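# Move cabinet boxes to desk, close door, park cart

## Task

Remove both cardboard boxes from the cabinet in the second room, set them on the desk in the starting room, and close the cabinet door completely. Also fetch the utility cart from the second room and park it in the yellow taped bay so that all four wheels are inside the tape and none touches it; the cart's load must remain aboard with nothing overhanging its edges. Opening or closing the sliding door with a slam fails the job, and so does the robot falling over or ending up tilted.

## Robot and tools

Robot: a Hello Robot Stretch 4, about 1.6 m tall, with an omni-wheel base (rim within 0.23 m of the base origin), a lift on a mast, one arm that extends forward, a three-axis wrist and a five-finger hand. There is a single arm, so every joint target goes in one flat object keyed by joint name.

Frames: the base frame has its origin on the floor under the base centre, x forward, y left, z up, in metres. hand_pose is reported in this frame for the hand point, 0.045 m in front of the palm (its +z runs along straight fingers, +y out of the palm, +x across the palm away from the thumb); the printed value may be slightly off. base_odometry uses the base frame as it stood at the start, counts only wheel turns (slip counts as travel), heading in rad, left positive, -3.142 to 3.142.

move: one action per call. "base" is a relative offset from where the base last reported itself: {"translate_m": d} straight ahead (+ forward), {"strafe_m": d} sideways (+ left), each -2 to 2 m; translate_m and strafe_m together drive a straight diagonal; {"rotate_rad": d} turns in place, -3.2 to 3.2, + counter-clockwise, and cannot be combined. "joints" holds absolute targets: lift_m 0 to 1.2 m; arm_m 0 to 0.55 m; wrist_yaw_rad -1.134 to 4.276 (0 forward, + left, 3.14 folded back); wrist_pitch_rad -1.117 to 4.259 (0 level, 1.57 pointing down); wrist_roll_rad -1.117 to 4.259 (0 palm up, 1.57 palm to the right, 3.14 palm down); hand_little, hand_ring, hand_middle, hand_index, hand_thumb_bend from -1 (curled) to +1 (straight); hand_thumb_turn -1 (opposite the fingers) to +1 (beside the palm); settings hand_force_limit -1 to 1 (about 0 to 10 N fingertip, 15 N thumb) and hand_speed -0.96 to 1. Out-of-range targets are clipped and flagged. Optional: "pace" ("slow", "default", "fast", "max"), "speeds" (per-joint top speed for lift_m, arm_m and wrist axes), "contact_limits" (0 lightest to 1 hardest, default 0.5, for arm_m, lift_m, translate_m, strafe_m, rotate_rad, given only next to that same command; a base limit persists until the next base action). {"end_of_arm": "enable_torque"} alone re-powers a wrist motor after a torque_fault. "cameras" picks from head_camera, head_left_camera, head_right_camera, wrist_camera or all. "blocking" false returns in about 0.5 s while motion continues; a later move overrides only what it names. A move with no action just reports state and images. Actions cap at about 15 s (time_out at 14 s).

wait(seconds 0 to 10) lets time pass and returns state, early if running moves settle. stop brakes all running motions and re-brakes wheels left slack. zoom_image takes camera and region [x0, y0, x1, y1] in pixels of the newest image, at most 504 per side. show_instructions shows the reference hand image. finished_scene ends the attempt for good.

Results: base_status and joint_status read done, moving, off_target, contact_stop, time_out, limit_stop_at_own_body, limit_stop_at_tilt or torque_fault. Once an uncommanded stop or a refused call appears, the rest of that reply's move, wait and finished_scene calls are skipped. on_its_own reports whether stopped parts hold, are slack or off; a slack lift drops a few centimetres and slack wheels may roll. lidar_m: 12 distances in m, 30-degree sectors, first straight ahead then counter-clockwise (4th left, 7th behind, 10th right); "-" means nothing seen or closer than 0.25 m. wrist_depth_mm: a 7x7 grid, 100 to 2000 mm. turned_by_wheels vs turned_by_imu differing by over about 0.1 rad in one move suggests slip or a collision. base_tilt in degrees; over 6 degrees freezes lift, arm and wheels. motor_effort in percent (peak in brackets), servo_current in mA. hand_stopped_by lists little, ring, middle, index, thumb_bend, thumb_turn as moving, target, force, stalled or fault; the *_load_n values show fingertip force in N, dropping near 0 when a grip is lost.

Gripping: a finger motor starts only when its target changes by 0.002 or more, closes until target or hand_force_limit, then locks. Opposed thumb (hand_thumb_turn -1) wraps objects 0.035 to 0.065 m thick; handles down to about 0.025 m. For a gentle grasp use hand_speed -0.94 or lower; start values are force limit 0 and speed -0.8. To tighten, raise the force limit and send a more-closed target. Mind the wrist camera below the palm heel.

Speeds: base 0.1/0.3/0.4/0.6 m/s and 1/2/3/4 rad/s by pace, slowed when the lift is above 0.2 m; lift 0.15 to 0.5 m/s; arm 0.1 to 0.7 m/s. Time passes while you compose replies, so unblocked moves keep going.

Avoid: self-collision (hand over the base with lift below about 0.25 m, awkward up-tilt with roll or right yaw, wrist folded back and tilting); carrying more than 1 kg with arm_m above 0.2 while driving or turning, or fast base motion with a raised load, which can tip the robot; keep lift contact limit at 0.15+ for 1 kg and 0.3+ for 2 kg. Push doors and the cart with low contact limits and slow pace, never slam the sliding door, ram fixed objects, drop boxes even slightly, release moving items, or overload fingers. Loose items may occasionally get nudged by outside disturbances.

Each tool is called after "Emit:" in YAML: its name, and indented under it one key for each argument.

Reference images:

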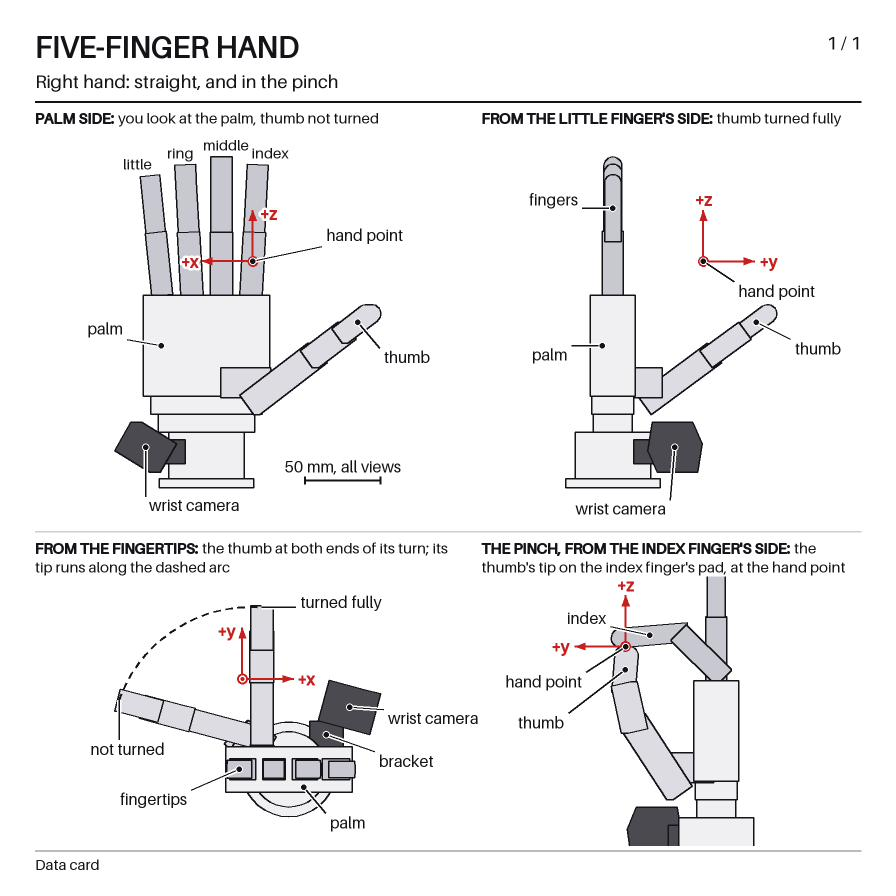

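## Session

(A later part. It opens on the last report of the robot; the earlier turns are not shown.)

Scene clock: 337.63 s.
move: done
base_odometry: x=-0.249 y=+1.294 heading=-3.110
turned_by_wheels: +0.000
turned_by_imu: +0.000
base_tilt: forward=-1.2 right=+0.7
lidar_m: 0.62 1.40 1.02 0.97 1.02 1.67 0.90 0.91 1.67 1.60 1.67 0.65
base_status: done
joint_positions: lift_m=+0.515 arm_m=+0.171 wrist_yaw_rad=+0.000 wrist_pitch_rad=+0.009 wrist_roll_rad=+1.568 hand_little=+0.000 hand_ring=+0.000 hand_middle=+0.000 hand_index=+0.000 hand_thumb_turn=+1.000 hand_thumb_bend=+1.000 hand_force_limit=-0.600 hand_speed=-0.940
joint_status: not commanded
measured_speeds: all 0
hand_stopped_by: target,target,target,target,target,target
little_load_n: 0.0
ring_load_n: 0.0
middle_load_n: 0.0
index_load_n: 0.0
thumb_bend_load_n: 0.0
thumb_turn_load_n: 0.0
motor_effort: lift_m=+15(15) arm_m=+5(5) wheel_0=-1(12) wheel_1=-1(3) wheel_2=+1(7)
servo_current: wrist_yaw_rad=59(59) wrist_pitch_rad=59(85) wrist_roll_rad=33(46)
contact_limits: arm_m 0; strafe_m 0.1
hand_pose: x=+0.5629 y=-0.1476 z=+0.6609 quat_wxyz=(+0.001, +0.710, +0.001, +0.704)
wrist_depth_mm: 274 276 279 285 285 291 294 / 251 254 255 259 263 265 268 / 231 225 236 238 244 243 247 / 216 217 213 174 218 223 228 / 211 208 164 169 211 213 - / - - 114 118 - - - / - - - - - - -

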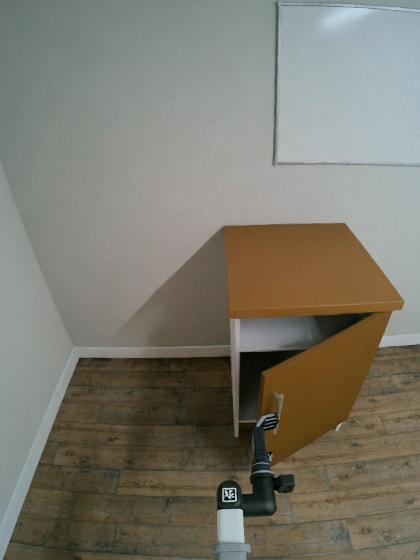

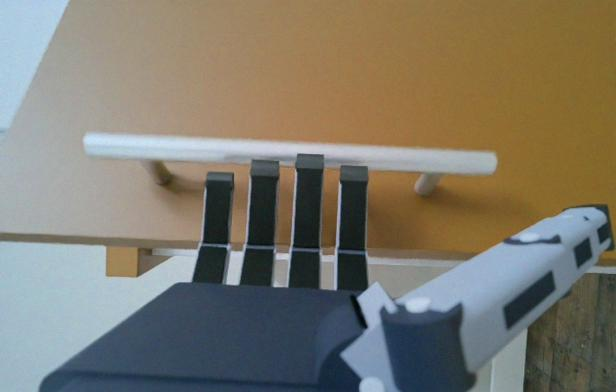

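Emit:
move:
  base: {"translate_m": -0.2, "strafe_m": 0.05}
  pace: "slow"

Emit:
move:
  joints: {"arm_m": 0.0, "lift_m": 0.9, "hand_speed": -0.5, "hand_little": 1, "hand_ring": 1, "hand_middle": 1, "hand_index": 1, "hand_thumb_turn": -1}

Emit:
move:
  joints: {"wrist_yaw_rad": 1.571, "wrist_pitch_rad": 1.571, "wrist_roll_rad": 0.0}
  cameras: ["all"]

Emit:
zoom_image:
  camera: "head_camera"
  region: [180, 160, 420, 440]

Scene clock: 343.50 s.
move: done
base_odometry: x=-0.047 y=+1.251 heading=-3.110
turned_by_wheels: +0.000
turned_by_imu: +0.002
base_tilt: forward=-1.5 right=+0.7
lidar_m: 1.02 1.34 0.98 0.92 2.96 1.48 0.74 0.73 1.72 1.65 1.72 1.08
base_status: done
joint_positions: lift_m=+0.515 arm_m=+0.171 wrist_yaw_rad=+0.000 wrist_pitch_rad=+0.009 wrist_roll_rad=+1.568 hand_little=+0.000 hand_ring=+0.000 hand_middle=+0.000 hand_index=+0.000 hand_thumb_turn=+1.000 hand_thumb_bend=+1.000 hand_force_limit=-0.600 hand_speed=-0.940
joint_status: not commanded
measured_speeds: all 0
hand_stopped_by: target,target,target,target,target,target
little_load_n: 0.0
ring_load_n: 0.0
middle_load_n: 0.0
index_load_n: 0.0
thumb_bend_load_n: 0.0
thumb_turn_load_n: 0.0
motor_effort: lift_m=+15(15) arm_m=+5(5) wheel_0=-2(6) wheel_1=+1(4) wheel_2=+1(9)
servo_current: wrist_yaw_rad=52(59) wrist_pitch_rad=52(85) wrist_roll_rad=39(65)
contact_limits: arm_m 0
hand_pose: x=+0.5629 y=-0.1476 z=+0.6609 quat_wxyz=(+0.001, +0.710, +0.001, +0.704)
wrist_depth_mm: - - 647 647 647 640 647 / - - 647 647 647 647 654 / - - 634 647 654 654 654 / - - 176 174 647 654 661 / - - 163 165 - - - / - - 114 118 - - - / - - - - - - -
pictures: none

Scene clock: 346.07 s.
move: done
base_odometry: x=-0.047 y=+1.251 heading=-3.110
turned_by_wheels: +0.000
turned_by_imu: +0.000
base_tilt: forward=-1.4 right=+0.7
lidar_m: 1.02 1.33 0.97 0.92 2.95 1.48 0.73 0.73 1.73 1.65 1.73 1.07
base_status: not commanded
joint_positions: lift_m=+0.900 arm_m=+0.000 wrist_yaw_rad=+0.000 wrist_pitch_rad=+0.009 wrist_roll_rad=+1.568 hand_little=+1.000 hand_ring=+1.000 hand_middle=+1.000 hand_index=+1.000 hand_thumb_turn=-1.000 hand_thumb_bend=+1.000 hand_force_limit=-0.600 hand_speed=-0.500
joint_status: all done
measured_speeds: all 0
hand_stopped_by: target,target,target,target,target,target
little_load_n: 0.0
ring_load_n: -0.5
middle_load_n: 0.0
index_load_n: 0.0
thumb_bend_load_n: 0.0
thumb_turn_load_n: 0.5
motor_effort: lift_m=+27(31) arm_m=-7(10) wheel_0=-2(3) wheel_1=+0(1) wheel_2=+1(1)
servo_current: wrist_yaw_rad=52(65) wrist_pitch_rad=72(85) wrist_roll_rad=20(52)
hand_pose: x=+0.3925 y=-0.1476 z=+1.0450 quat_wxyz=(+0.001, +0.710, +0.001, +0.704)
wrist_depth_mm: - - - - 820 831 820 / - - - - - 820 820 / - - - - - 809 831 / - - - - - 831 831 / - - - - - - 1397 / - - 114 116 - - 1366 / - - - - - - 1308
pictures: none

Scene clock: 347.57 s.
move: done
base_odometry: x=-0.047 y=+1.251 heading=-3.110
turned_by_wheels: +0.000
turned_by_imu: +0.000
base_tilt: forward=-1.3 right=+0.8
lidar_m: 1.01 1.34 0.97 0.92 2.98 1.47 0.73 0.73 1.71 1.66 1.73 1.07
base_status: not commanded
joint_positions: lift_m=+0.900 arm_m=+0.000 wrist_yaw_rad=+1.568 wrist_pitch_rad=+1.568 wrist_roll_rad=+0.003 hand_little=+1.000 hand_ring=+1.000 hand_middle=+1.000 hand_index=+1.000 hand_thumb_turn=-1.000 hand_thumb_bend=+1.000 hand_force_limit=-0.600 hand_speed=-0.500
joint_status: all done
measured_speeds: all 0
hand_stopped_by: target,target,target,target,target,target
little_load_n: 0.0
ring_load_n: 0.0
middle_load_n: 0.0
index_load_n: 0.0
thumb_bend_load_n: 0.0
thumb_turn_load_n: 0.0
motor_effort: lift_m=+27(27) arm_m=-7(7) wheel_0=-2(2) wheel_1=+0(1) wheel_2=+1(1)
servo_current: wrist_yaw_rad=52(124) wrist_pitch_rad=46(98) wrist_roll_rad=39(130)
hand_pose: x=+0.2898 y=+0.0604 z=+0.8564 quat_wxyz=(+0.000, +0.003, +1.000, +0.001)
wrist_depth_mm: 1008 1008 976 1008 991 991 976 / 991 1008 1008 991 991 991 976 / 991 1008 798 1008 - 991 991 / 1008 798 798 831 - 1008 991 / 1008 809 798 891 - 976 991 / 1008 1008 114 116 - 991 1008 / 1025 - - - - - 991
pictures: head_camera, head_left_camera, head_right_camera, wrist_camera

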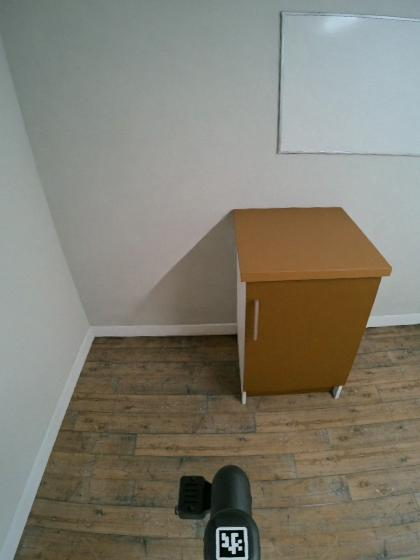

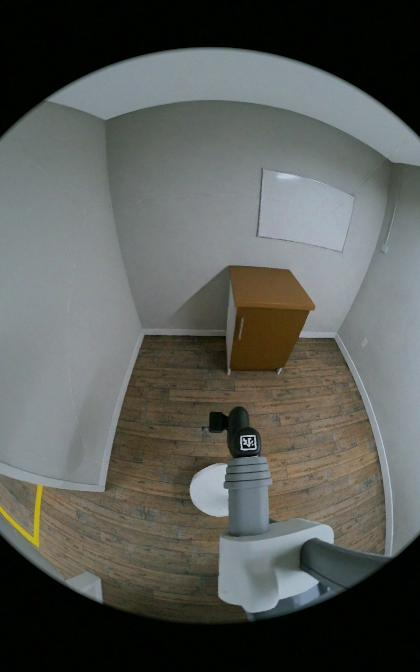

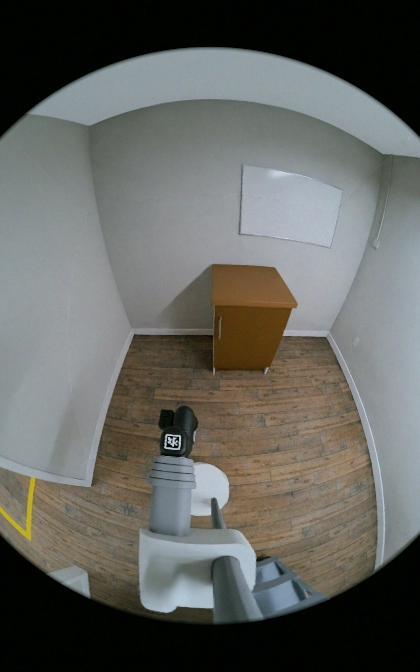

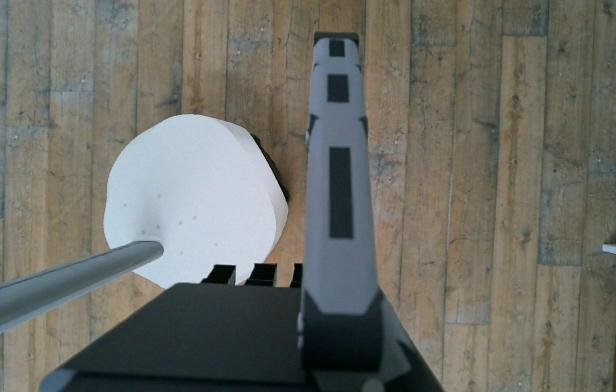

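Scaled by 1.800 from the camera's image (finer frame: 1200x1600).

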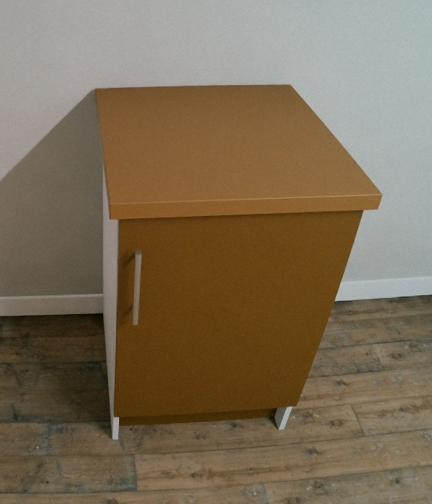

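Emit:
move:
  joints: {"wrist_yaw_rad": 0, "wrist_pitch_rad": 0.0, "wrist_roll_rad": 1.571, "hand_speed": -0.5, "hand_little": 0, "hand_ring": 0, "hand_middle": 0, "hand_index": 0, "hand_thumb_turn": 1, "arm_m": 0.171}

Emit:
move:
  base: {"strafe_m": 0.097, "translate_m": 0.35}
  joints: {"lift_m": 0.515}
  cameras: ["head_camera", "wrist_camera"]

Scene clock: 354.10 s.
move: done
base_odometry: x=-0.047 y=+1.251 heading=-3.110
turned_by_wheels: +0.000
turned_by_imu: +0.000
base_tilt: forward=-1.3 right=+0.7
lidar_m: 1.01 1.31 0.96 0.93 2.95 1.47 0.71 0.73 1.72 1.65 1.73 1.06
base_status: not commanded
joint_positions: lift_m=+0.900 arm_m=+0.171 wrist_yaw_rad=+0.002 wrist_pitch_rad=+0.012 wrist_roll_rad=+1.568 hand_little=+0.000 hand_ring=+0.000 hand_middle=+0.000 hand_index=+0.000 hand_thumb_turn=+1.000 hand_thumb_bend=+1.000 hand_force_limit=-0.600 hand_speed=-0.500
joint_status: all done
measured_speeds: all 0
hand_stopped_by: target,target,target,target,target,target
little_load_n: 0.0
ring_load_n: 0.0
middle_load_n: 0.0
index_load_n: 0.0
thumb_bend_load_n: 0.0
thumb_turn_load_n: 0.0
motor_effort: lift_m=+26(27) arm_m=+7(11) wheel_0=-2(2) wheel_1=+1(1) wheel_2=+1(1)
servo_current: wrist_yaw_rad=59(117) wrist_pitch_rad=59(215) wrist_roll_rad=33(130)
hand_pose: x=+0.5629 y=-0.1472 z=+1.0445 quat_wxyz=(+0.000, +0.711, +0.002, +0.703)
wrist_depth_mm: - - - - 647 647 654 / - - - - 654 654 654 / - - - - 654 661 661 / - - 174 173 661 661 661 / - - 164 165 - - - / - - 114 118 - - - / - - - - - - -
pictures: none

Scene clock: 356.77 s.
move: done
base_odometry: x=-0.394 y=+1.143 heading=-3.110
turned_by_wheels: +0.000
turned_by_imu: -0.003
base_tilt: forward=-1.4 right=+0.6
lidar_m: 0.71 1.21 0.86 0.83 0.88 1.72 1.09 1.09 1.83 1.77 1.00 0.70
base_status: done
joint_positions: lift_m=+0.515 arm_m=+0.171 wrist_yaw_rad=+0.002 wrist_pitch_rad=+0.011 wrist_roll_rad=+1.568 hand_little=+0.000 hand_ring=+0.000 hand_middle=+0.000 hand_index=+0.000 hand_thumb_turn=+1.000 hand_thumb_bend=+1.000 hand_force_limit=-0.600 hand_speed=-0.500
joint_status: all done
measured_speeds: all 0
hand_stopped_by: target,target,target,target,target,target
little_load_n: 0.0
ring_load_n: 0.0
middle_load_n: 0.0
index_load_n: 0.0
thumb_bend_load_n: 0.0
thumb_turn_load_n: 0.0
motor_effort: lift_m=+14(26) arm_m=+7(7) wheel_0=+0(4) wheel_1=-1(8) wheel_2=+0(11)
servo_current: wrist_yaw_rad=52(65) wrist_pitch_rad=65(98) wrist_roll_rad=33(59)
hand_pose: x=+0.5629 y=-0.1473 z=+0.6606 quat_wxyz=(+0.000, +0.711, +0.002, +0.703)
wrist_depth_mm: 279 297 300 301 301 304 306 / 281 301 301 303 304 306 307 / 283 349 325 306 307 309 310 / - - 174 174 - - - / - - 164 165 - - - / - - 114 118 - - - / - - - - - - -

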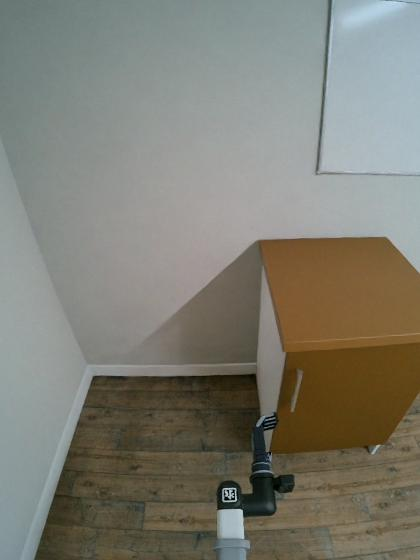

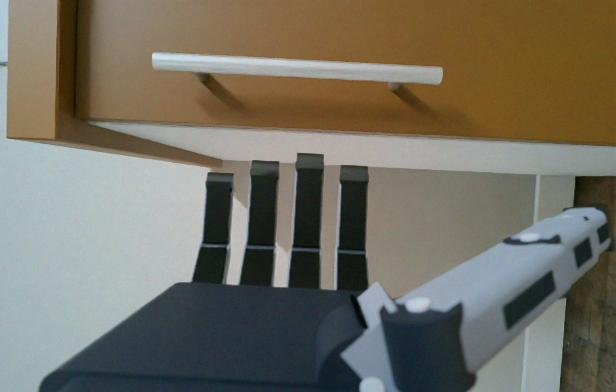

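Emit:
move:
  base: {"translate_m": 0.118}
  pace: "slow"
  contact_limits: {"translate_m": 0.1}

Emit:
move:
  base: {"strafe_m": -0.06}
  pace: "slow"
  contact_limits: {"strafe_m": 0.1}
  cameras: ["head_camera", "wrist_camera"]

Emit:
zoom_image:
  camera: "head_camera"
  region: [220, 380, 320, 480]

Scene clock: 360.00 s.
move: done
base_odometry: x=-0.512 y=+1.139 heading=-3.110
turned_by_wheels: +0.000
turned_by_imu: +0.000
base_tilt: forward=-1.3 right=+1.0
lidar_m: 0.62 1.21 0.87 0.83 0.87 1.82 1.19 1.20 1.85 1.76 0.82 0.59
base_status: done
joint_positions: lift_m=+0.515 arm_m=+0.171 wrist_yaw_rad=+0.002 wrist_pitch_rad=+0.011 wrist_roll_rad=+1.568 hand_little=+0.000 hand_ring=+0.000 hand_middle=+0.000 hand_index=+0.000 hand_thumb_turn=+1.000 hand_thumb_bend=+1.000 hand_force_limit=-0.600 hand_speed=-0.500
joint_status: not commanded
measured_speeds: all 0
hand_stopped_by: target,target,target,target,target,target
little_load_n: 0.0
ring_load_n: 0.0
middle_load_n: 0.0
index_load_n: 0.0
thumb_bend_load_n: 0.0
thumb_turn_load_n: 0.0
motor_effort: lift_m=+15(15) arm_m=+7(7) wheel_0=+0(4) wheel_1=+1(4) wheel_2=-1(9)
servo_current: wrist_yaw_rad=46(59) wrist_pitch_rad=72(98) wrist_roll_rad=39(59)
contact_limits: translate_m 0.1
hand_pose: x=+0.5629 y=-0.1473 z=+0.6606 quat_wxyz=(+0.000, +0.711, +0.002, +0.703)
wrist_depth_mm: 186 186 188 187 190 189 191 / 187 187 189 189 190 191 191 / 274 336 301 286 264 251 278 / - - 173 173 - - - / - - 164 166 - - - / - - 114 118 - - - / - - - - - - -
pictures: none

Scene clock: 361.73 s.
move: done
base_odometry: x=-0.514 y=+1.199 heading=-3.110
turned_by_wheels: +0.000
turned_by_imu: +0.000
base_tilt: forward=-1.3 right=+0.7
lidar_m: 0.57 1.22 0.93 0.89 0.93 1.86 1.18 1.18 1.80 1.69 0.82 0.58
base_status: done
joint_positions: lift_m=+0.515 arm_m=+0.171 wrist_yaw_rad=+0.002 wrist_pitch_rad=+0.011 wrist_roll_rad=+1.568 hand_little=+0.000 hand_ring=+0.000 hand_middle=+0.000 hand_index=+0.000 hand_thumb_turn=+1.000 hand_thumb_bend=+1.000 hand_force_limit=-0.600 hand_speed=-0.500
joint_status: not commanded
measured_speeds: all 0
hand_stopped_by: target,target,target,target,target,target
little_load_n: 0.0
ring_load_n: -0.5
middle_load_n: 0.0
index_load_n: 0.0
thumb_bend_load_n: 0.0
thumb_turn_load_n: 0.0
motor_effort: lift_m=+14(15) arm_m=+7(7) wheel_0=+1(6) wheel_1=-2(6) wheel_2=-1(7)
servo_current: wrist_yaw_rad=52(65) wrist_pitch_rad=59(98) wrist_roll_rad=39(52)
contact_limits: strafe_m 0.1
hand_pose: x=+0.5629 y=-0.1473 z=+0.6606 quat_wxyz=(+0.000, +0.711, +0.002, +0.703)
wrist_depth_mm: 185 186 187 187 189 190 190 / 186 187 187 189 190 191 191 / 187 188 189 190 155 191 192 / 188 189 179 174 192 192 193 / - - 164 165 - - - / - - 114 118 - - - / - - - - - - -

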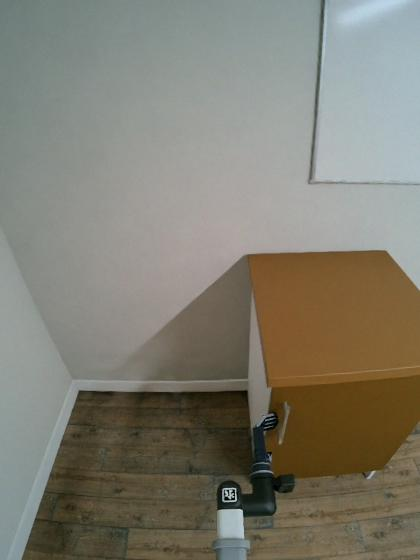

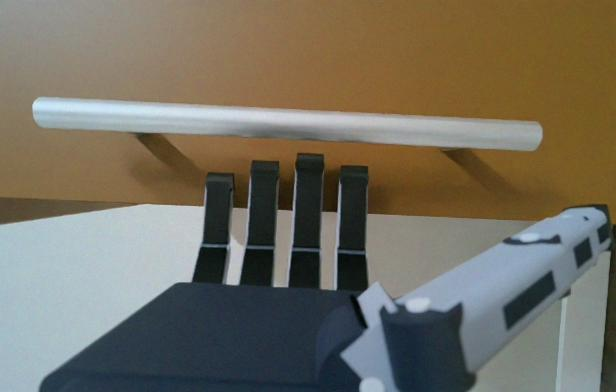

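Scaled by 5.040 from the camera's image (finer frame: 1200x1600).

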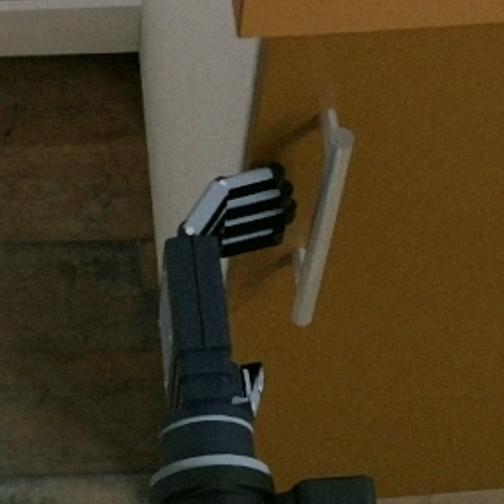

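Emit:
move:
  base: {"strafe_m": -0.05}
  pace: "slow"
  contact_limits: {"strafe_m": 0.1}

Emit:
move:
  joints: {"hand_speed": -0.94, "hand_little": -0.25, "hand_ring": -0.25, "hand_middle": -0.25, "hand_index": -0.25}
  cameras: ["head_camera", "wrist_camera"]

Emit:
zoom_image:
  camera: "head_camera"
  region: [220, 380, 320, 480]

Scene clock: 364.07 s.
move: done
base_odometry: x=-0.515 y=+1.249 heading=-3.110
turned_by_wheels: +0.000
turned_by_imu: +0.001
base_tilt: forward=-1.4 right=+0.8
lidar_m: 0.56 1.21 0.97 0.94 0.97 1.89 1.15 1.16 1.73 1.64 0.78 0.58
base_status: done
joint_positions: lift_m=+0.515 arm_m=+0.171 wrist_yaw_rad=+0.002 wrist_pitch_rad=+0.011 wrist_roll_rad=+1.568 hand_little=+0.000 hand_ring=+0.000 hand_middle=+0.000 hand_index=+0.000 hand_thumb_turn=+1.000 hand_thumb_bend=+1.000 hand_force_limit=-0.600 hand_speed=-0.500
joint_status: not commanded
measured_speeds: all 0
hand_stopped_by: target,target,target,target,target,target
little_load_n: 0.0
ring_load_n: 0.0
middle_load_n: 0.0
index_load_n: 0.0
thumb_bend_load_n: 0.0
thumb_turn_load_n: 0.0
motor_effort: lift_m=+15(15) arm_m=+7(7) wheel_0=+1(6) wheel_1=-1(6) wheel_2=-1(5)
servo_current: wrist_yaw_rad=52(52) wrist_pitch_rad=59(85) wrist_roll_rad=39(52)
contact_limits: strafe_m 0.1
hand_pose: x=+0.5629 y=-0.1473 z=+0.6606 quat_wxyz=(+0.000, +0.711, +0.002, +0.703)
wrist_depth_mm: 186 187 188 189 189 191 191 / 187 188 188 190 191 191 192 / 187 189 189 190 191 193 194 / 189 190 190 174 193 193 195 / 190 191 156 157 160 158 - / 190 191 114 127 - - - / - - - - - - -
pictures: none

Scene clock: 366.03 s.
move: done
base_odometry: x=-0.515 y=+1.249 heading=-3.110
turned_by_wheels: +0.000
turned_by_imu: +0.000
base_tilt: forward=-1.5 right=+0.7
lidar_m: 0.55 1.22 0.97 0.93 0.99 1.87 1.17 1.17 1.73 1.65 0.81 0.58
base_status: not commanded
joint_positions: lift_m=+0.515 arm_m=+0.171 wrist_yaw_rad=+0.002 wrist_pitch_rad=+0.011 wrist_roll_rad=+1.568 hand_little=-0.250 hand_ring=-0.250 hand_middle=-0.250 hand_index=-0.250 hand_thumb_turn=+1.000 hand_thumb_bend=+1.000 hand_force_limit=-0.600 hand_speed=-0.940
joint_status: all done
measured_speeds: all 0
hand_stopped_by: target,target,target,target,target,target
little_load_n: 0.0
ring_load_n: 0.0
middle_load_n: 0.0
index_load_n: 1.0
thumb_bend_load_n: 0.0
thumb_turn_load_n: 0.0
motor_effort: lift_m=+15(15) arm_m=+6(7) wheel_0=+1(2) wheel_1=+0(1) wheel_2=-1(1)
servo_current: wrist_yaw_rad=46(59) wrist_pitch_rad=85(91) wrist_roll_rad=46(52)
contact_limits: strafe_m 0.1
hand_pose: x=+0.5630 y=-0.1473 z=+0.6606 quat_wxyz=(+0.000, +0.711, +0.002, +0.703)
wrist_depth_mm: 181 182 183 183 184 185 186 / 182 183 184 185 185 186 187 / 182 184 185 185 186 187 187 / 184 185 162 161 187 188 189 / 185 186 152 153 153 151 - / - 186 114 127 - - - / - - - - - - -

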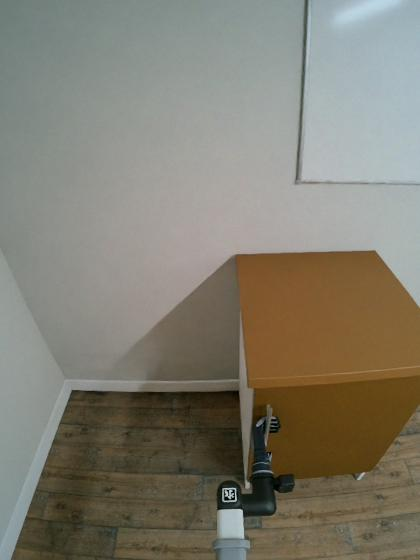

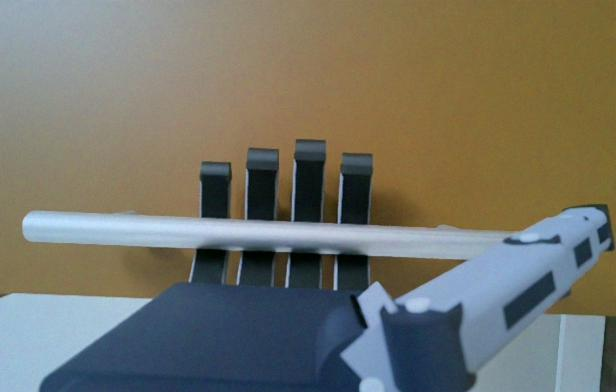

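Scaled by 5.040 from the camera's image (finer frame: 1200x1600).

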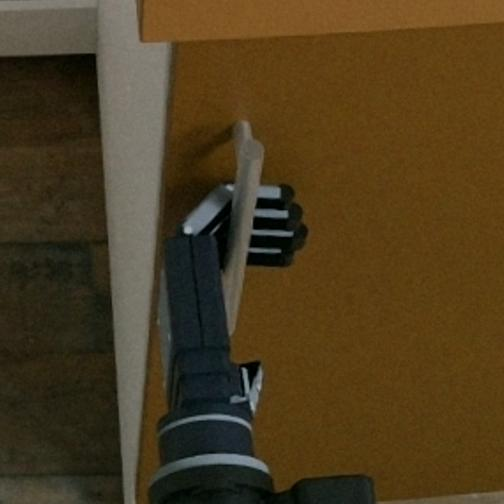

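Emit:
move:
  base: {"translate_m": -0.078, "strafe_m": -0.041}
  joints: {"wrist_yaw_rad": 0.131}
  speeds: {"wrist_yaw_rad": 0.15}
  pace: "slow"
  contact_limits: {"translate_m": 0.4}
  cameras: ["head_camera", "wrist_camera"]

Emit:
zoom_image:
  camera: "head_camera"
  region: [220, 360, 340, 480]

Scene clock: 370.10 s.
move: done
base_odometry: x=-0.439 y=+1.292 heading=-3.110
turned_by_wheels: +0.000
turned_by_imu: +0.001
base_tilt: forward=-1.4 right=+0.8
lidar_m: 0.58 1.31 1.03 0.98 1.03 1.83 1.08 1.08 1.67 1.60 1.68 0.61
base_status: done
joint_positions: lift_m=+0.515 arm_m=+0.171 wrist_yaw_rad=+0.131 wrist_pitch_rad=+0.010 wrist_roll_rad=+1.568 hand_little=-0.250 hand_ring=-0.250 hand_middle=-0.250 hand_index=-0.250 hand_thumb_turn=+1.000 hand_thumb_bend=+1.000 hand_force_limit=-0.600 hand_speed=-0.940
joint_status: all done
measured_speeds: all 0
hand_stopped_by: target,target,target,target,target,target
little_load_n: 0.0
ring_load_n: 0.0
middle_load_n: 0.0
index_load_n: 1.0
thumb_bend_load_n: 0.0
thumb_turn_load_n: 0.0
motor_effort: lift_m=+15(15) arm_m=+6(6) wheel_0=+0(2) wheel_1=-1(6) wheel_2=+2(10)
servo_current: wrist_yaw_rad=46(72) wrist_pitch_rad=59(98) wrist_roll_rad=46(59)
contact_limits: translate_m 0.4
hand_pose: x=+0.5801 y=-0.1176 z=+0.6608 quat_wxyz=(-0.045, +0.709, +0.047, +0.702)
wrist_depth_mm: 181 182 183 183 185 185 186 / 182 183 184 184 185 186 187 / 183 183 185 185 186 186 187 / 184 185 163 161 187 189 188 / 185 186 152 152 154 152 - / 186 186 114 126 - - - / - - - - - - -

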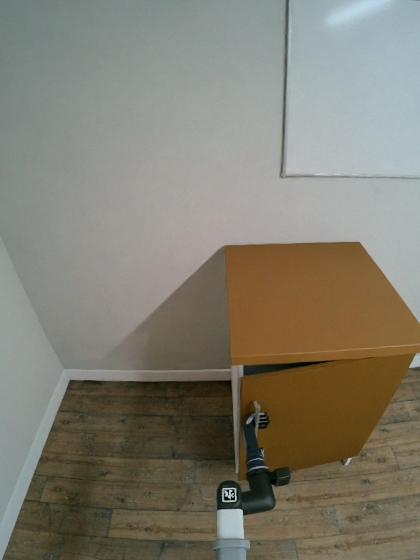

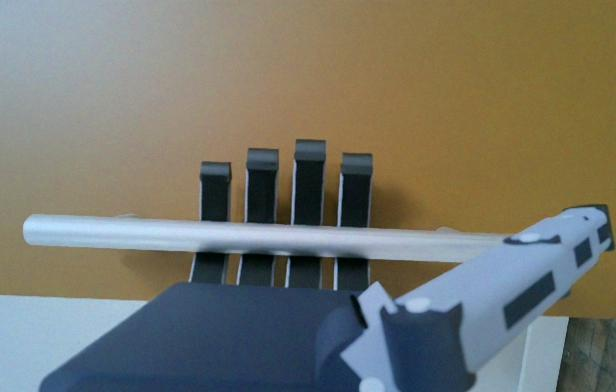

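Scaled by 4.200 from the camera's image (finer frame: 1200x1600).

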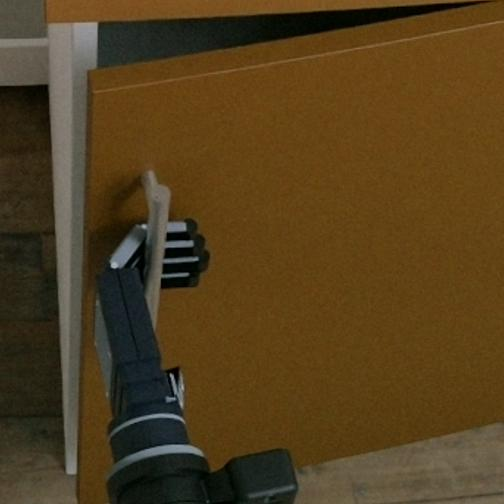

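Emit:
move:
  base: {"translate_m": -0.072, "strafe_m": -0.0505}
  joints: {"wrist_yaw_rad": 0.262}
  speeds: {"wrist_yaw_rad": 0.15}
  pace: "slow"
  contact_limits: {"translate_m": 0.4}

Emit:
move:
  base: {"translate_m": -0.065, "strafe_m": -0.0595}
  joints: {"wrist_yaw_rad": 0.393}
  speeds: {"wrist_yaw_rad": 0.15}
  pace: "slow"
  contact_limits: {"translate_m": 0.4}
  cameras: ["head_camera", "wrist_camera"]

Scene clock: 373.13 s.
move: done
base_odometry: x=-0.368 y=+1.345 heading=-3.110
turned_by_wheels: +0.000
turned_by_imu: +0.001
base_tilt: forward=-1.4 right=+0.8
lidar_m: 0.58 1.37 1.09 1.03 1.08 1.80 1.00 1.00 1.61 1.54 1.63 0.66
base_status: done
joint_positions: lift_m=+0.515 arm_m=+0.171 wrist_yaw_rad=+0.262 wrist_pitch_rad=+0.010 wrist_roll_rad=+1.568 hand_little=-0.250 hand_ring=-0.250 hand_middle=-0.250 hand_index=-0.250 hand_thumb_turn=+1.000 hand_thumb_bend=+1.000 hand_force_limit=-0.600 hand_speed=-0.940
joint_status: all done
measured_speeds: all 0
hand_stopped_by: target,target,target,target,target,target
little_load_n: 0.0
ring_load_n: 0.0
middle_load_n: 0.0
index_load_n: 0.5
thumb_bend_load_n: 0.0
thumb_turn_load_n: 0.0
motor_effort: lift_m=+14(15) arm_m=+6(6) wheel_0=+2(4) wheel_1=-1(7) wheel_2=+2(9)
servo_current: wrist_yaw_rad=46(65) wrist_pitch_rad=59(91) wrist_roll_rad=33(59)
contact_limits: translate_m 0.4
hand_pose: x=+0.5935 y=-0.0854 z=+0.6608 quat_wxyz=(-0.091, +0.704, +0.094, +0.698)
wrist_depth_mm: 180 181 181 182 182 183 185 / 181 181 182 183 184 185 186 / 182 183 184 184 185 186 186 / 182 184 163 161 186 187 188 / 184 185 150 153 154 151 - / 185 186 114 127 - - - / - - - - - - -
pictures: none

Scene clock: 375.23 s.
move: done
base_odometry: x=-0.305 y=+1.406 heading=-3.110
turned_by_wheels: +0.000
turned_by_imu: +0.001
base_tilt: forward=-1.3 right=+0.8
lidar_m: 0.57 1.44 1.14 1.09 1.14 1.77 0.91 0.92 1.56 1.48 1.56 0.71
base_status: done
joint_positions: lift_m=+0.515 arm_m=+0.171 wrist_yaw_rad=+0.393 wrist_pitch_rad=+0.010 wrist_roll_rad=+1.568 hand_little=-0.250 hand_ring=-0.250 hand_middle=-0.250 hand_index=-0.250 hand_thumb_turn=+1.000 hand_thumb_bend=+1.000 hand_force_limit=-0.600 hand_speed=-0.940
joint_status: all done
measured_speeds: all 0
hand_stopped_by: target,target,target,target,target,target
little_load_n: 0.0
ring_load_n: 0.0
middle_load_n: 0.0
index_load_n: 0.5
thumb_bend_load_n: 0.0
thumb_turn_load_n: 0.0
motor_effort: lift_m=+14(15) arm_m=+6(6) wheel_0=+2(4) wheel_1=+0(7) wheel_2=+2(12)
servo_current: wrist_yaw_rad=46(72) wrist_pitch_rad=72(91) wrist_roll_rad=39(52)
contact_limits: translate_m 0.4
hand_pose: x=+0.6025 y=-0.0517 z=+0.6608 quat_wxyz=(-0.137, +0.697, +0.140, +0.690)
wrist_depth_mm: 179 179 180 181 182 182 183 / 180 181 181 182 183 183 184 / 181 182 182 183 183 185 185 / 182 182 163 161 185 186 186 / 182 149 150 150 150 152 - / 184 184 114 127 - - - / - - - - - - -

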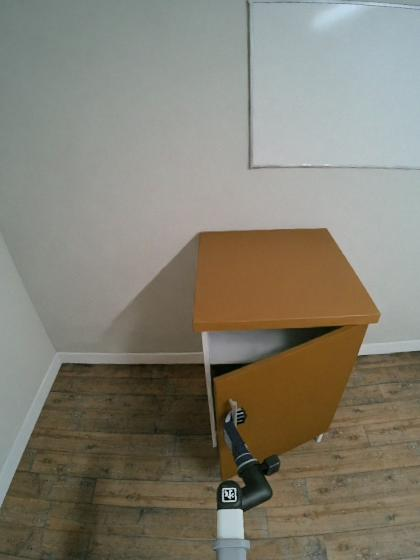

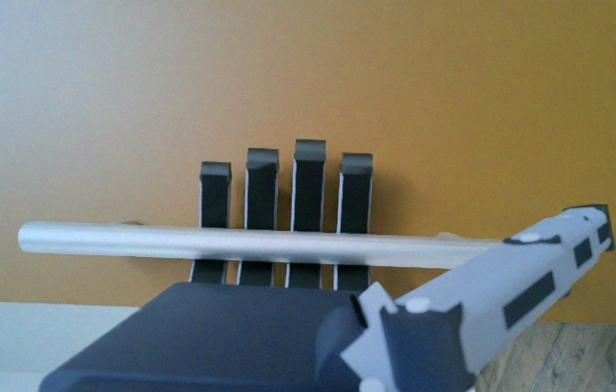

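Emit:
move:
  base: {"translate_m": -0.057, "strafe_m": -0.0665}
  joints: {"wrist_yaw_rad": 0.524}
  speeds: {"wrist_yaw_rad": 0.15}
  pace: "slow"
  contact_limits: {"translate_m": 0.4}

Emit:
move:
  base: {"translate_m": -0.048, "strafe_m": -0.073}
  joints: {"wrist_yaw_rad": 0.654}
  speeds: {"wrist_yaw_rad": 0.15}
  pace: "slow"
  contact_limits: {"translate_m": 0.4}
  cameras: ["head_camera", "wrist_camera"]

Emit:
move:
  base: {"translate_m": -0.037, "strafe_m": -0.079}
  joints: {"wrist_yaw_rad": 0.785}
  speeds: {"wrist_yaw_rad": 0.15}
  pace: "slow"
  contact_limits: {"translate_m": 0.4}
  cameras: ["head_camera", "wrist_camera"]

Scene clock: 378.70 s.
move: done
base_odometry: x=-0.250 y=+1.475 heading=-3.109
turned_by_wheels: +0.000
turned_by_imu: +0.001
base_tilt: forward=-1.3 right=+0.9
lidar_m: 0.56 1.49 1.20 1.15 1.19 1.77 0.85 0.85 1.48 1.40 1.48 0.75
base_status: done
joint_positions: lift_m=+0.515 arm_m=+0.171 wrist_yaw_rad=+0.524 wrist_pitch_rad=+0.010 wrist_roll_rad=+1.568 hand_little=-0.250 hand_ring=-0.250 hand_middle=-0.250 hand_index=-0.250 hand_thumb_turn=+1.000 hand_thumb_bend=+1.000 hand_force_limit=-0.600 hand_speed=-0.940
joint_status: all done
measured_speeds: all 0
hand_stopped_by: target,target,target,target,target,target
little_load_n: 0.0
ring_load_n: 0.0
middle_load_n: 0.0
index_load_n: 0.0
thumb_bend_load_n: 0.0
thumb_turn_load_n: 0.0
motor_effort: lift_m=+14(15) arm_m=+5(6) wheel_0=+2(5) wheel_1=+0(6) wheel_2=+2(7)
servo_current: wrist_yaw_rad=52(72) wrist_pitch_rad=65(85) wrist_roll_rad=20(65)
contact_limits: translate_m 0.4
hand_pose: x=+0.6070 y=-0.0173 z=+0.6608 quat_wxyz=(-0.181, +0.686, +0.185, +0.680)
wrist_depth_mm: 174 175 175 176 177 178 179 / 174 175 175 176 178 178 179 / 174 175 176 177 177 178 179 / 175 175 176 161 178 178 179 / 141 141 142 142 141 179 - / 175 176 114 127 - - - / - - - - - - -
pictures: none

Scene clock: 380.87 s.
move: done
base_odometry: x=-0.205 y=+1.549 heading=-3.109
turned_by_wheels: +0.000
turned_by_imu: -0.001
base_tilt: forward=-1.3 right=+0.8
lidar_m: 0.56 1.55 1.29 1.22 1.27 1.79 0.77 0.79 1.41 1.34 1.42 0.84
base_status: done
joint_positions: lift_m=+0.515 arm_m=+0.171 wrist_yaw_rad=+0.652 wrist_pitch_rad=+0.010 wrist_roll_rad=+1.568 hand_little=-0.250 hand_ring=-0.250 hand_middle=-0.250 hand_index=-0.250 hand_thumb_turn=+1.000 hand_thumb_bend=+1.000 hand_force_limit=-0.600 hand_speed=-0.940
joint_status: all done
measured_speeds: all 0
hand_stopped_by: target,target,target,target,target,target
little_load_n: 0.0
ring_load_n: 0.0
middle_load_n: 0.0
index_load_n: 0.0
thumb_bend_load_n: 0.0
thumb_turn_load_n: 0.0
motor_effort: lift_m=+15(15) arm_m=+5(6) wheel_0=+2(4) wheel_1=-2(7) wheel_2=+1(10)
servo_current: wrist_yaw_rad=52(91) wrist_pitch_rad=78(85) wrist_roll_rad=33(72)
contact_limits: translate_m 0.4
hand_pose: x=+0.6071 y=+0.0169 z=+0.6608 quat_wxyz=(-0.225, +0.673, +0.229, +0.667)
wrist_depth_mm: 175 175 177 177 178 179 179 / 175 175 176 176 178 178 179 / 174 176 176 177 177 179 179 / 175 175 176 161 178 178 179 / 140 175 140 141 143 178 - / 174 175 114 127 - - - / - - - - - - -

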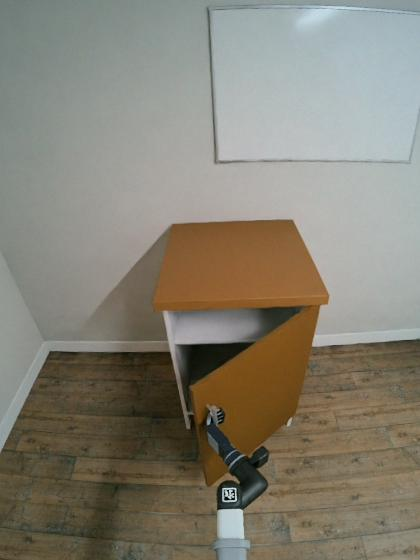

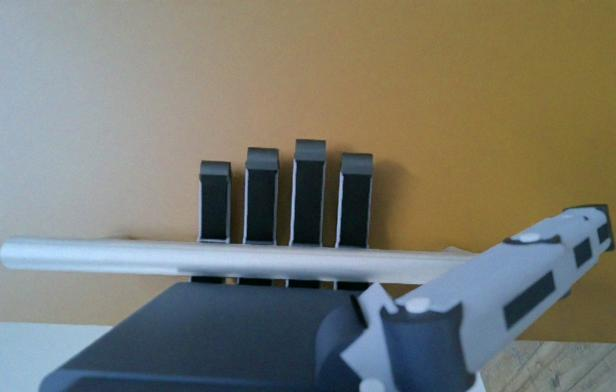

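Scene clock: 383.00 s.
move: done
base_odometry: x=-0.170 y=+1.629 heading=-3.109
turned_by_wheels: +0.000
turned_by_imu: +0.001
base_tilt: forward=-1.3 right=+0.7
lidar_m: 0.54 0.95 1.36 1.31 1.82 0.86 0.72 1.78 1.32 1.26 1.33 0.97
base_status: done
joint_positions: lift_m=+0.515 arm_m=+0.171 wrist_yaw_rad=+0.783 wrist_pitch_rad=+0.010 wrist_roll_rad=+1.568 hand_little=-0.250 hand_ring=-0.250 hand_middle=-0.250 hand_index=-0.250 hand_thumb_turn=+1.000 hand_thumb_bend=+1.000 hand_force_limit=-0.600 hand_speed=-0.940
joint_status: all done
measured_speeds: all 0
hand_stopped_by: target,target,target,target,target,target
little_load_n: 0.0
ring_load_n: 0.0
middle_load_n: 0.0
index_load_n: 0.0
thumb_bend_load_n: 0.0
thumb_turn_load_n: 0.0
motor_effort: lift_m=+15(15) arm_m=+5(6) wheel_0=+1(6) wheel_1=+0(6) wheel_2=+0(7)
servo_current: wrist_yaw_rad=46(65) wrist_pitch_rad=91(98) wrist_roll_rad=46(65)
contact_limits: translate_m 0.4
hand_pose: x=+0.6026 y=+0.0513 z=+0.6608 quat_wxyz=(-0.268, +0.657, +0.272, +0.651)
wrist_depth_mm: 174 175 175 176 177 177 179 / 174 175 176 176 177 178 178 / 174 175 176 176 177 178 179 / 174 175 175 161 177 178 178 / 142 174 140 142 177 178 - / 174 175 114 127 - - - / - - - - - - -

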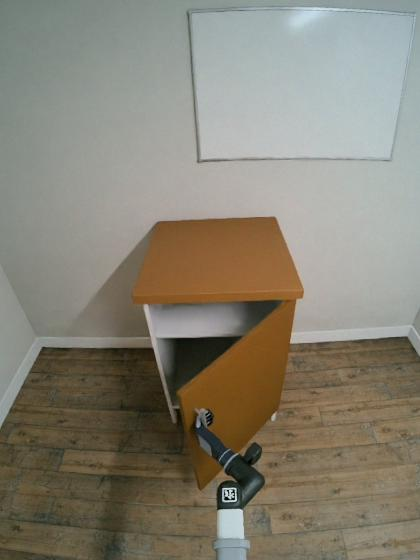

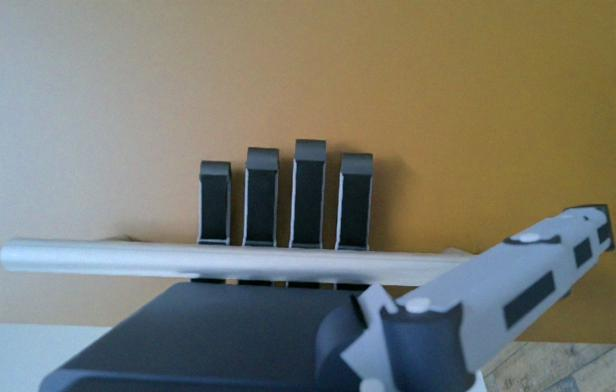

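Emit:
move:
  base: {"translate_m": -0.031, "strafe_m": -0.088}
  joints: {"wrist_yaw_rad": 0.916}
  speeds: {"wrist_yaw_rad": 0.15}
  pace: "slow"
  contact_limits: {"translate_m": 0.4}

Emit:
move:
  base: {"translate_m": -0.0155, "strafe_m": -0.087}
  joints: {"wrist_yaw_rad": 1.047}
  speeds: {"wrist_yaw_rad": 0.15}
  pace: "slow"
  contact_limits: {"translate_m": 0.4}
  cameras: ["head_camera", "wrist_camera"]

Emit:
move:
  base: {"translate_m": -0.004, "strafe_m": -0.088}
  joints: {"wrist_yaw_rad": 1.178}
  speeds: {"wrist_yaw_rad": 0.15}
  pace: "slow"
  contact_limits: {"translate_m": 0.4}
  cameras: ["head_camera", "wrist_camera"]

Scene clock: 386.37 s.
move: done
base_odometry: x=-0.142 y=+1.718 heading=-3.109
turned_by_wheels: +0.000
turned_by_imu: +0.000
base_tilt: forward=-1.4 right=+0.7
lidar_m: 0.55 0.56 1.46 1.39 1.86 0.80 0.69 1.71 1.24 1.19 1.22 1.63
base_status: done
joint_positions: lift_m=+0.515 arm_m=+0.171 wrist_yaw_rad=+0.914 wrist_pitch_rad=+0.010 wrist_roll_rad=+1.568 hand_little=-0.250 hand_ring=-0.250 hand_middle=-0.250 hand_index=-0.250 hand_thumb_turn=+1.000 hand_thumb_bend=+1.000 hand_force_limit=-0.600 hand_speed=-0.940
joint_status: all done
measured_speeds: all 0
hand_stopped_by: target,target,target,target,target,target
little_load_n: 0.0
ring_load_n: 0.0
middle_load_n: 0.0
index_load_n: 0.0
thumb_bend_load_n: 0.0
thumb_turn_load_n: 0.0
motor_effort: lift_m=+15(15) arm_m=+5(6) wheel_0=+1(5) wheel_1=+0(5) wheel_2=+2(9)
servo_current: wrist_yaw_rad=52(72) wrist_pitch_rad=72(85) wrist_roll_rad=52(59)
contact_limits: translate_m 0.4
hand_pose: x=+0.5936 y=+0.0850 z=+0.6608 quat_wxyz=(-0.310, +0.637, +0.314, +0.632)
wrist_depth_mm: 176 177 178 179 179 179 181 / 176 176 177 178 179 179 181 / 176 176 177 178 179 179 180 / 176 176 177 160 179 179 180 / 144 140 142 144 178 179 - / 175 176 114 127 - - - / - - - - - - -
pictures: none

Scene clock: 388.47 s.
move: done
base_odometry: x=-0.130 y=+1.806 heading=-3.109
turned_by_wheels: +0.000
turned_by_imu: +0.000
base_tilt: forward=-1.3 right=+0.7
lidar_m: 0.56 0.53 1.53 1.48 1.91 0.74 0.69 1.58 1.15 1.10 1.15 1.59
base_status: done
joint_positions: lift_m=+0.515 arm_m=+0.171 wrist_yaw_rad=+1.045 wrist_pitch_rad=+0.010 wrist_roll_rad=+1.568 hand_little=-0.250 hand_ring=-0.250 hand_middle=-0.250 hand_index=-0.250 hand_thumb_turn=+1.000 hand_thumb_bend=+1.000 hand_force_limit=-0.600 hand_speed=-0.940
joint_status: all done
measured_speeds: all 0
hand_stopped_by: target,target,target,target,target,target
little_load_n: 0.0
ring_load_n: 0.0
middle_load_n: 0.0
index_load_n: 0.0
thumb_bend_load_n: 0.0
thumb_turn_load_n: 0.0
motor_effort: lift_m=+14(15) arm_m=+5(6) wheel_0=+1(5) wheel_1=-1(6) wheel_2=+1(7)
servo_current: wrist_yaw_rad=52(78) wrist_pitch_rad=72(98) wrist_roll_rad=20(65)
contact_limits: translate_m 0.4
hand_pose: x=+0.5804 y=+0.1172 z=+0.6608 quat_wxyz=(-0.350, +0.615, +0.355, +0.610)
wrist_depth_mm: 176 177 177 178 179 180 180 / 175 176 177 178 178 180 180 / 175 176 176 177 178 178 180 / 175 175 175 161 177 178 179 / 139 175 144 161 177 178 - / 174 174 114 128 - - - / - - - - - - -

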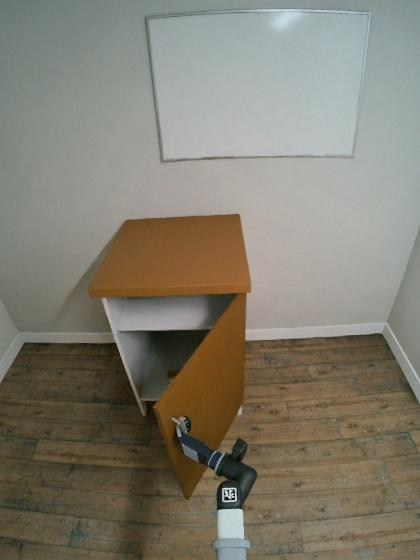

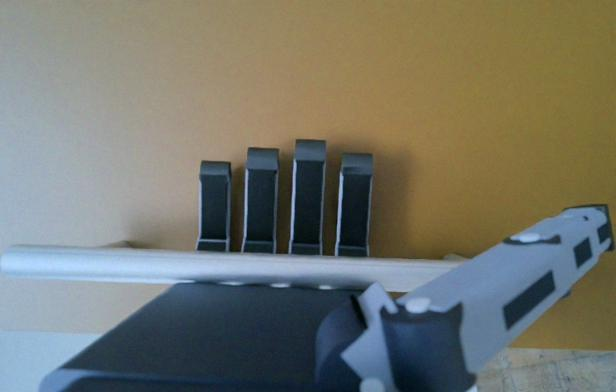

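Scene clock: 390.53 s.
move: done
base_odometry: x=-0.129 y=+1.894 heading=-3.109
turned_by_wheels: +0.000
turned_by_imu: +0.000
base_tilt: forward=-1.4 right=+0.8
lidar_m: 0.62 0.52 1.63 1.57 1.98 0.73 0.68 1.40 1.05 1.00 1.06 1.47
base_status: done
joint_positions: lift_m=+0.515 arm_m=+0.171 wrist_yaw_rad=+1.177 wrist_pitch_rad=+0.010 wrist_roll_rad=+1.568 hand_little=-0.250 hand_ring=-0.250 hand_middle=-0.250 hand_index=-0.250 hand_thumb_turn=+1.000 hand_thumb_bend=+1.000 hand_force_limit=-0.600 hand_speed=-0.940
joint_status: all done
measured_speeds: all 0
hand_stopped_by: target,target,target,target,target,target
little_load_n: 0.0
ring_load_n: 0.0
middle_load_n: 0.0
index_load_n: 0.0
thumb_bend_load_n: 0.0
thumb_turn_load_n: 0.0
motor_effort: lift_m=+14(15) arm_m=+5(6) wheel_0=+1(6) wheel_1=-1(6) wheel_2=+0(7)
servo_current: wrist_yaw_rad=46(78) wrist_pitch_rad=65(85) wrist_roll_rad=33(59)
contact_limits: translate_m 0.4
hand_pose: x=+0.5630 y=+0.1475 z=+0.6608 quat_wxyz=(-0.390, +0.591, +0.395, +0.586)
wrist_depth_mm: 176 177 177 178 179 180 180 / 176 177 177 178 179 180 180 / 176 176 177 177 178 179 180 / 175 176 177 161 178 179 179 / 141 144 159 161 178 179 - / 174 175 114 128 - - - / - - - - - - -

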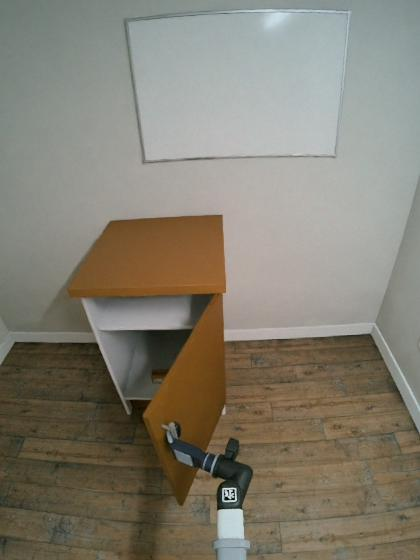

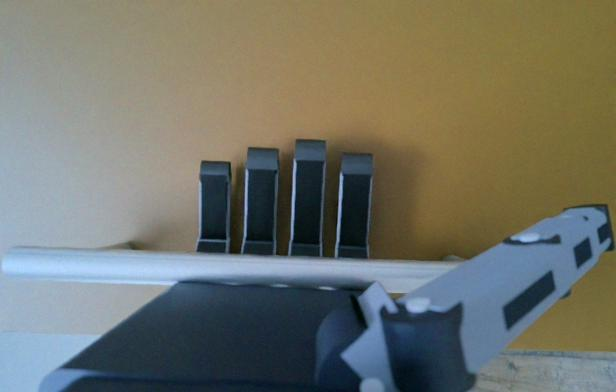

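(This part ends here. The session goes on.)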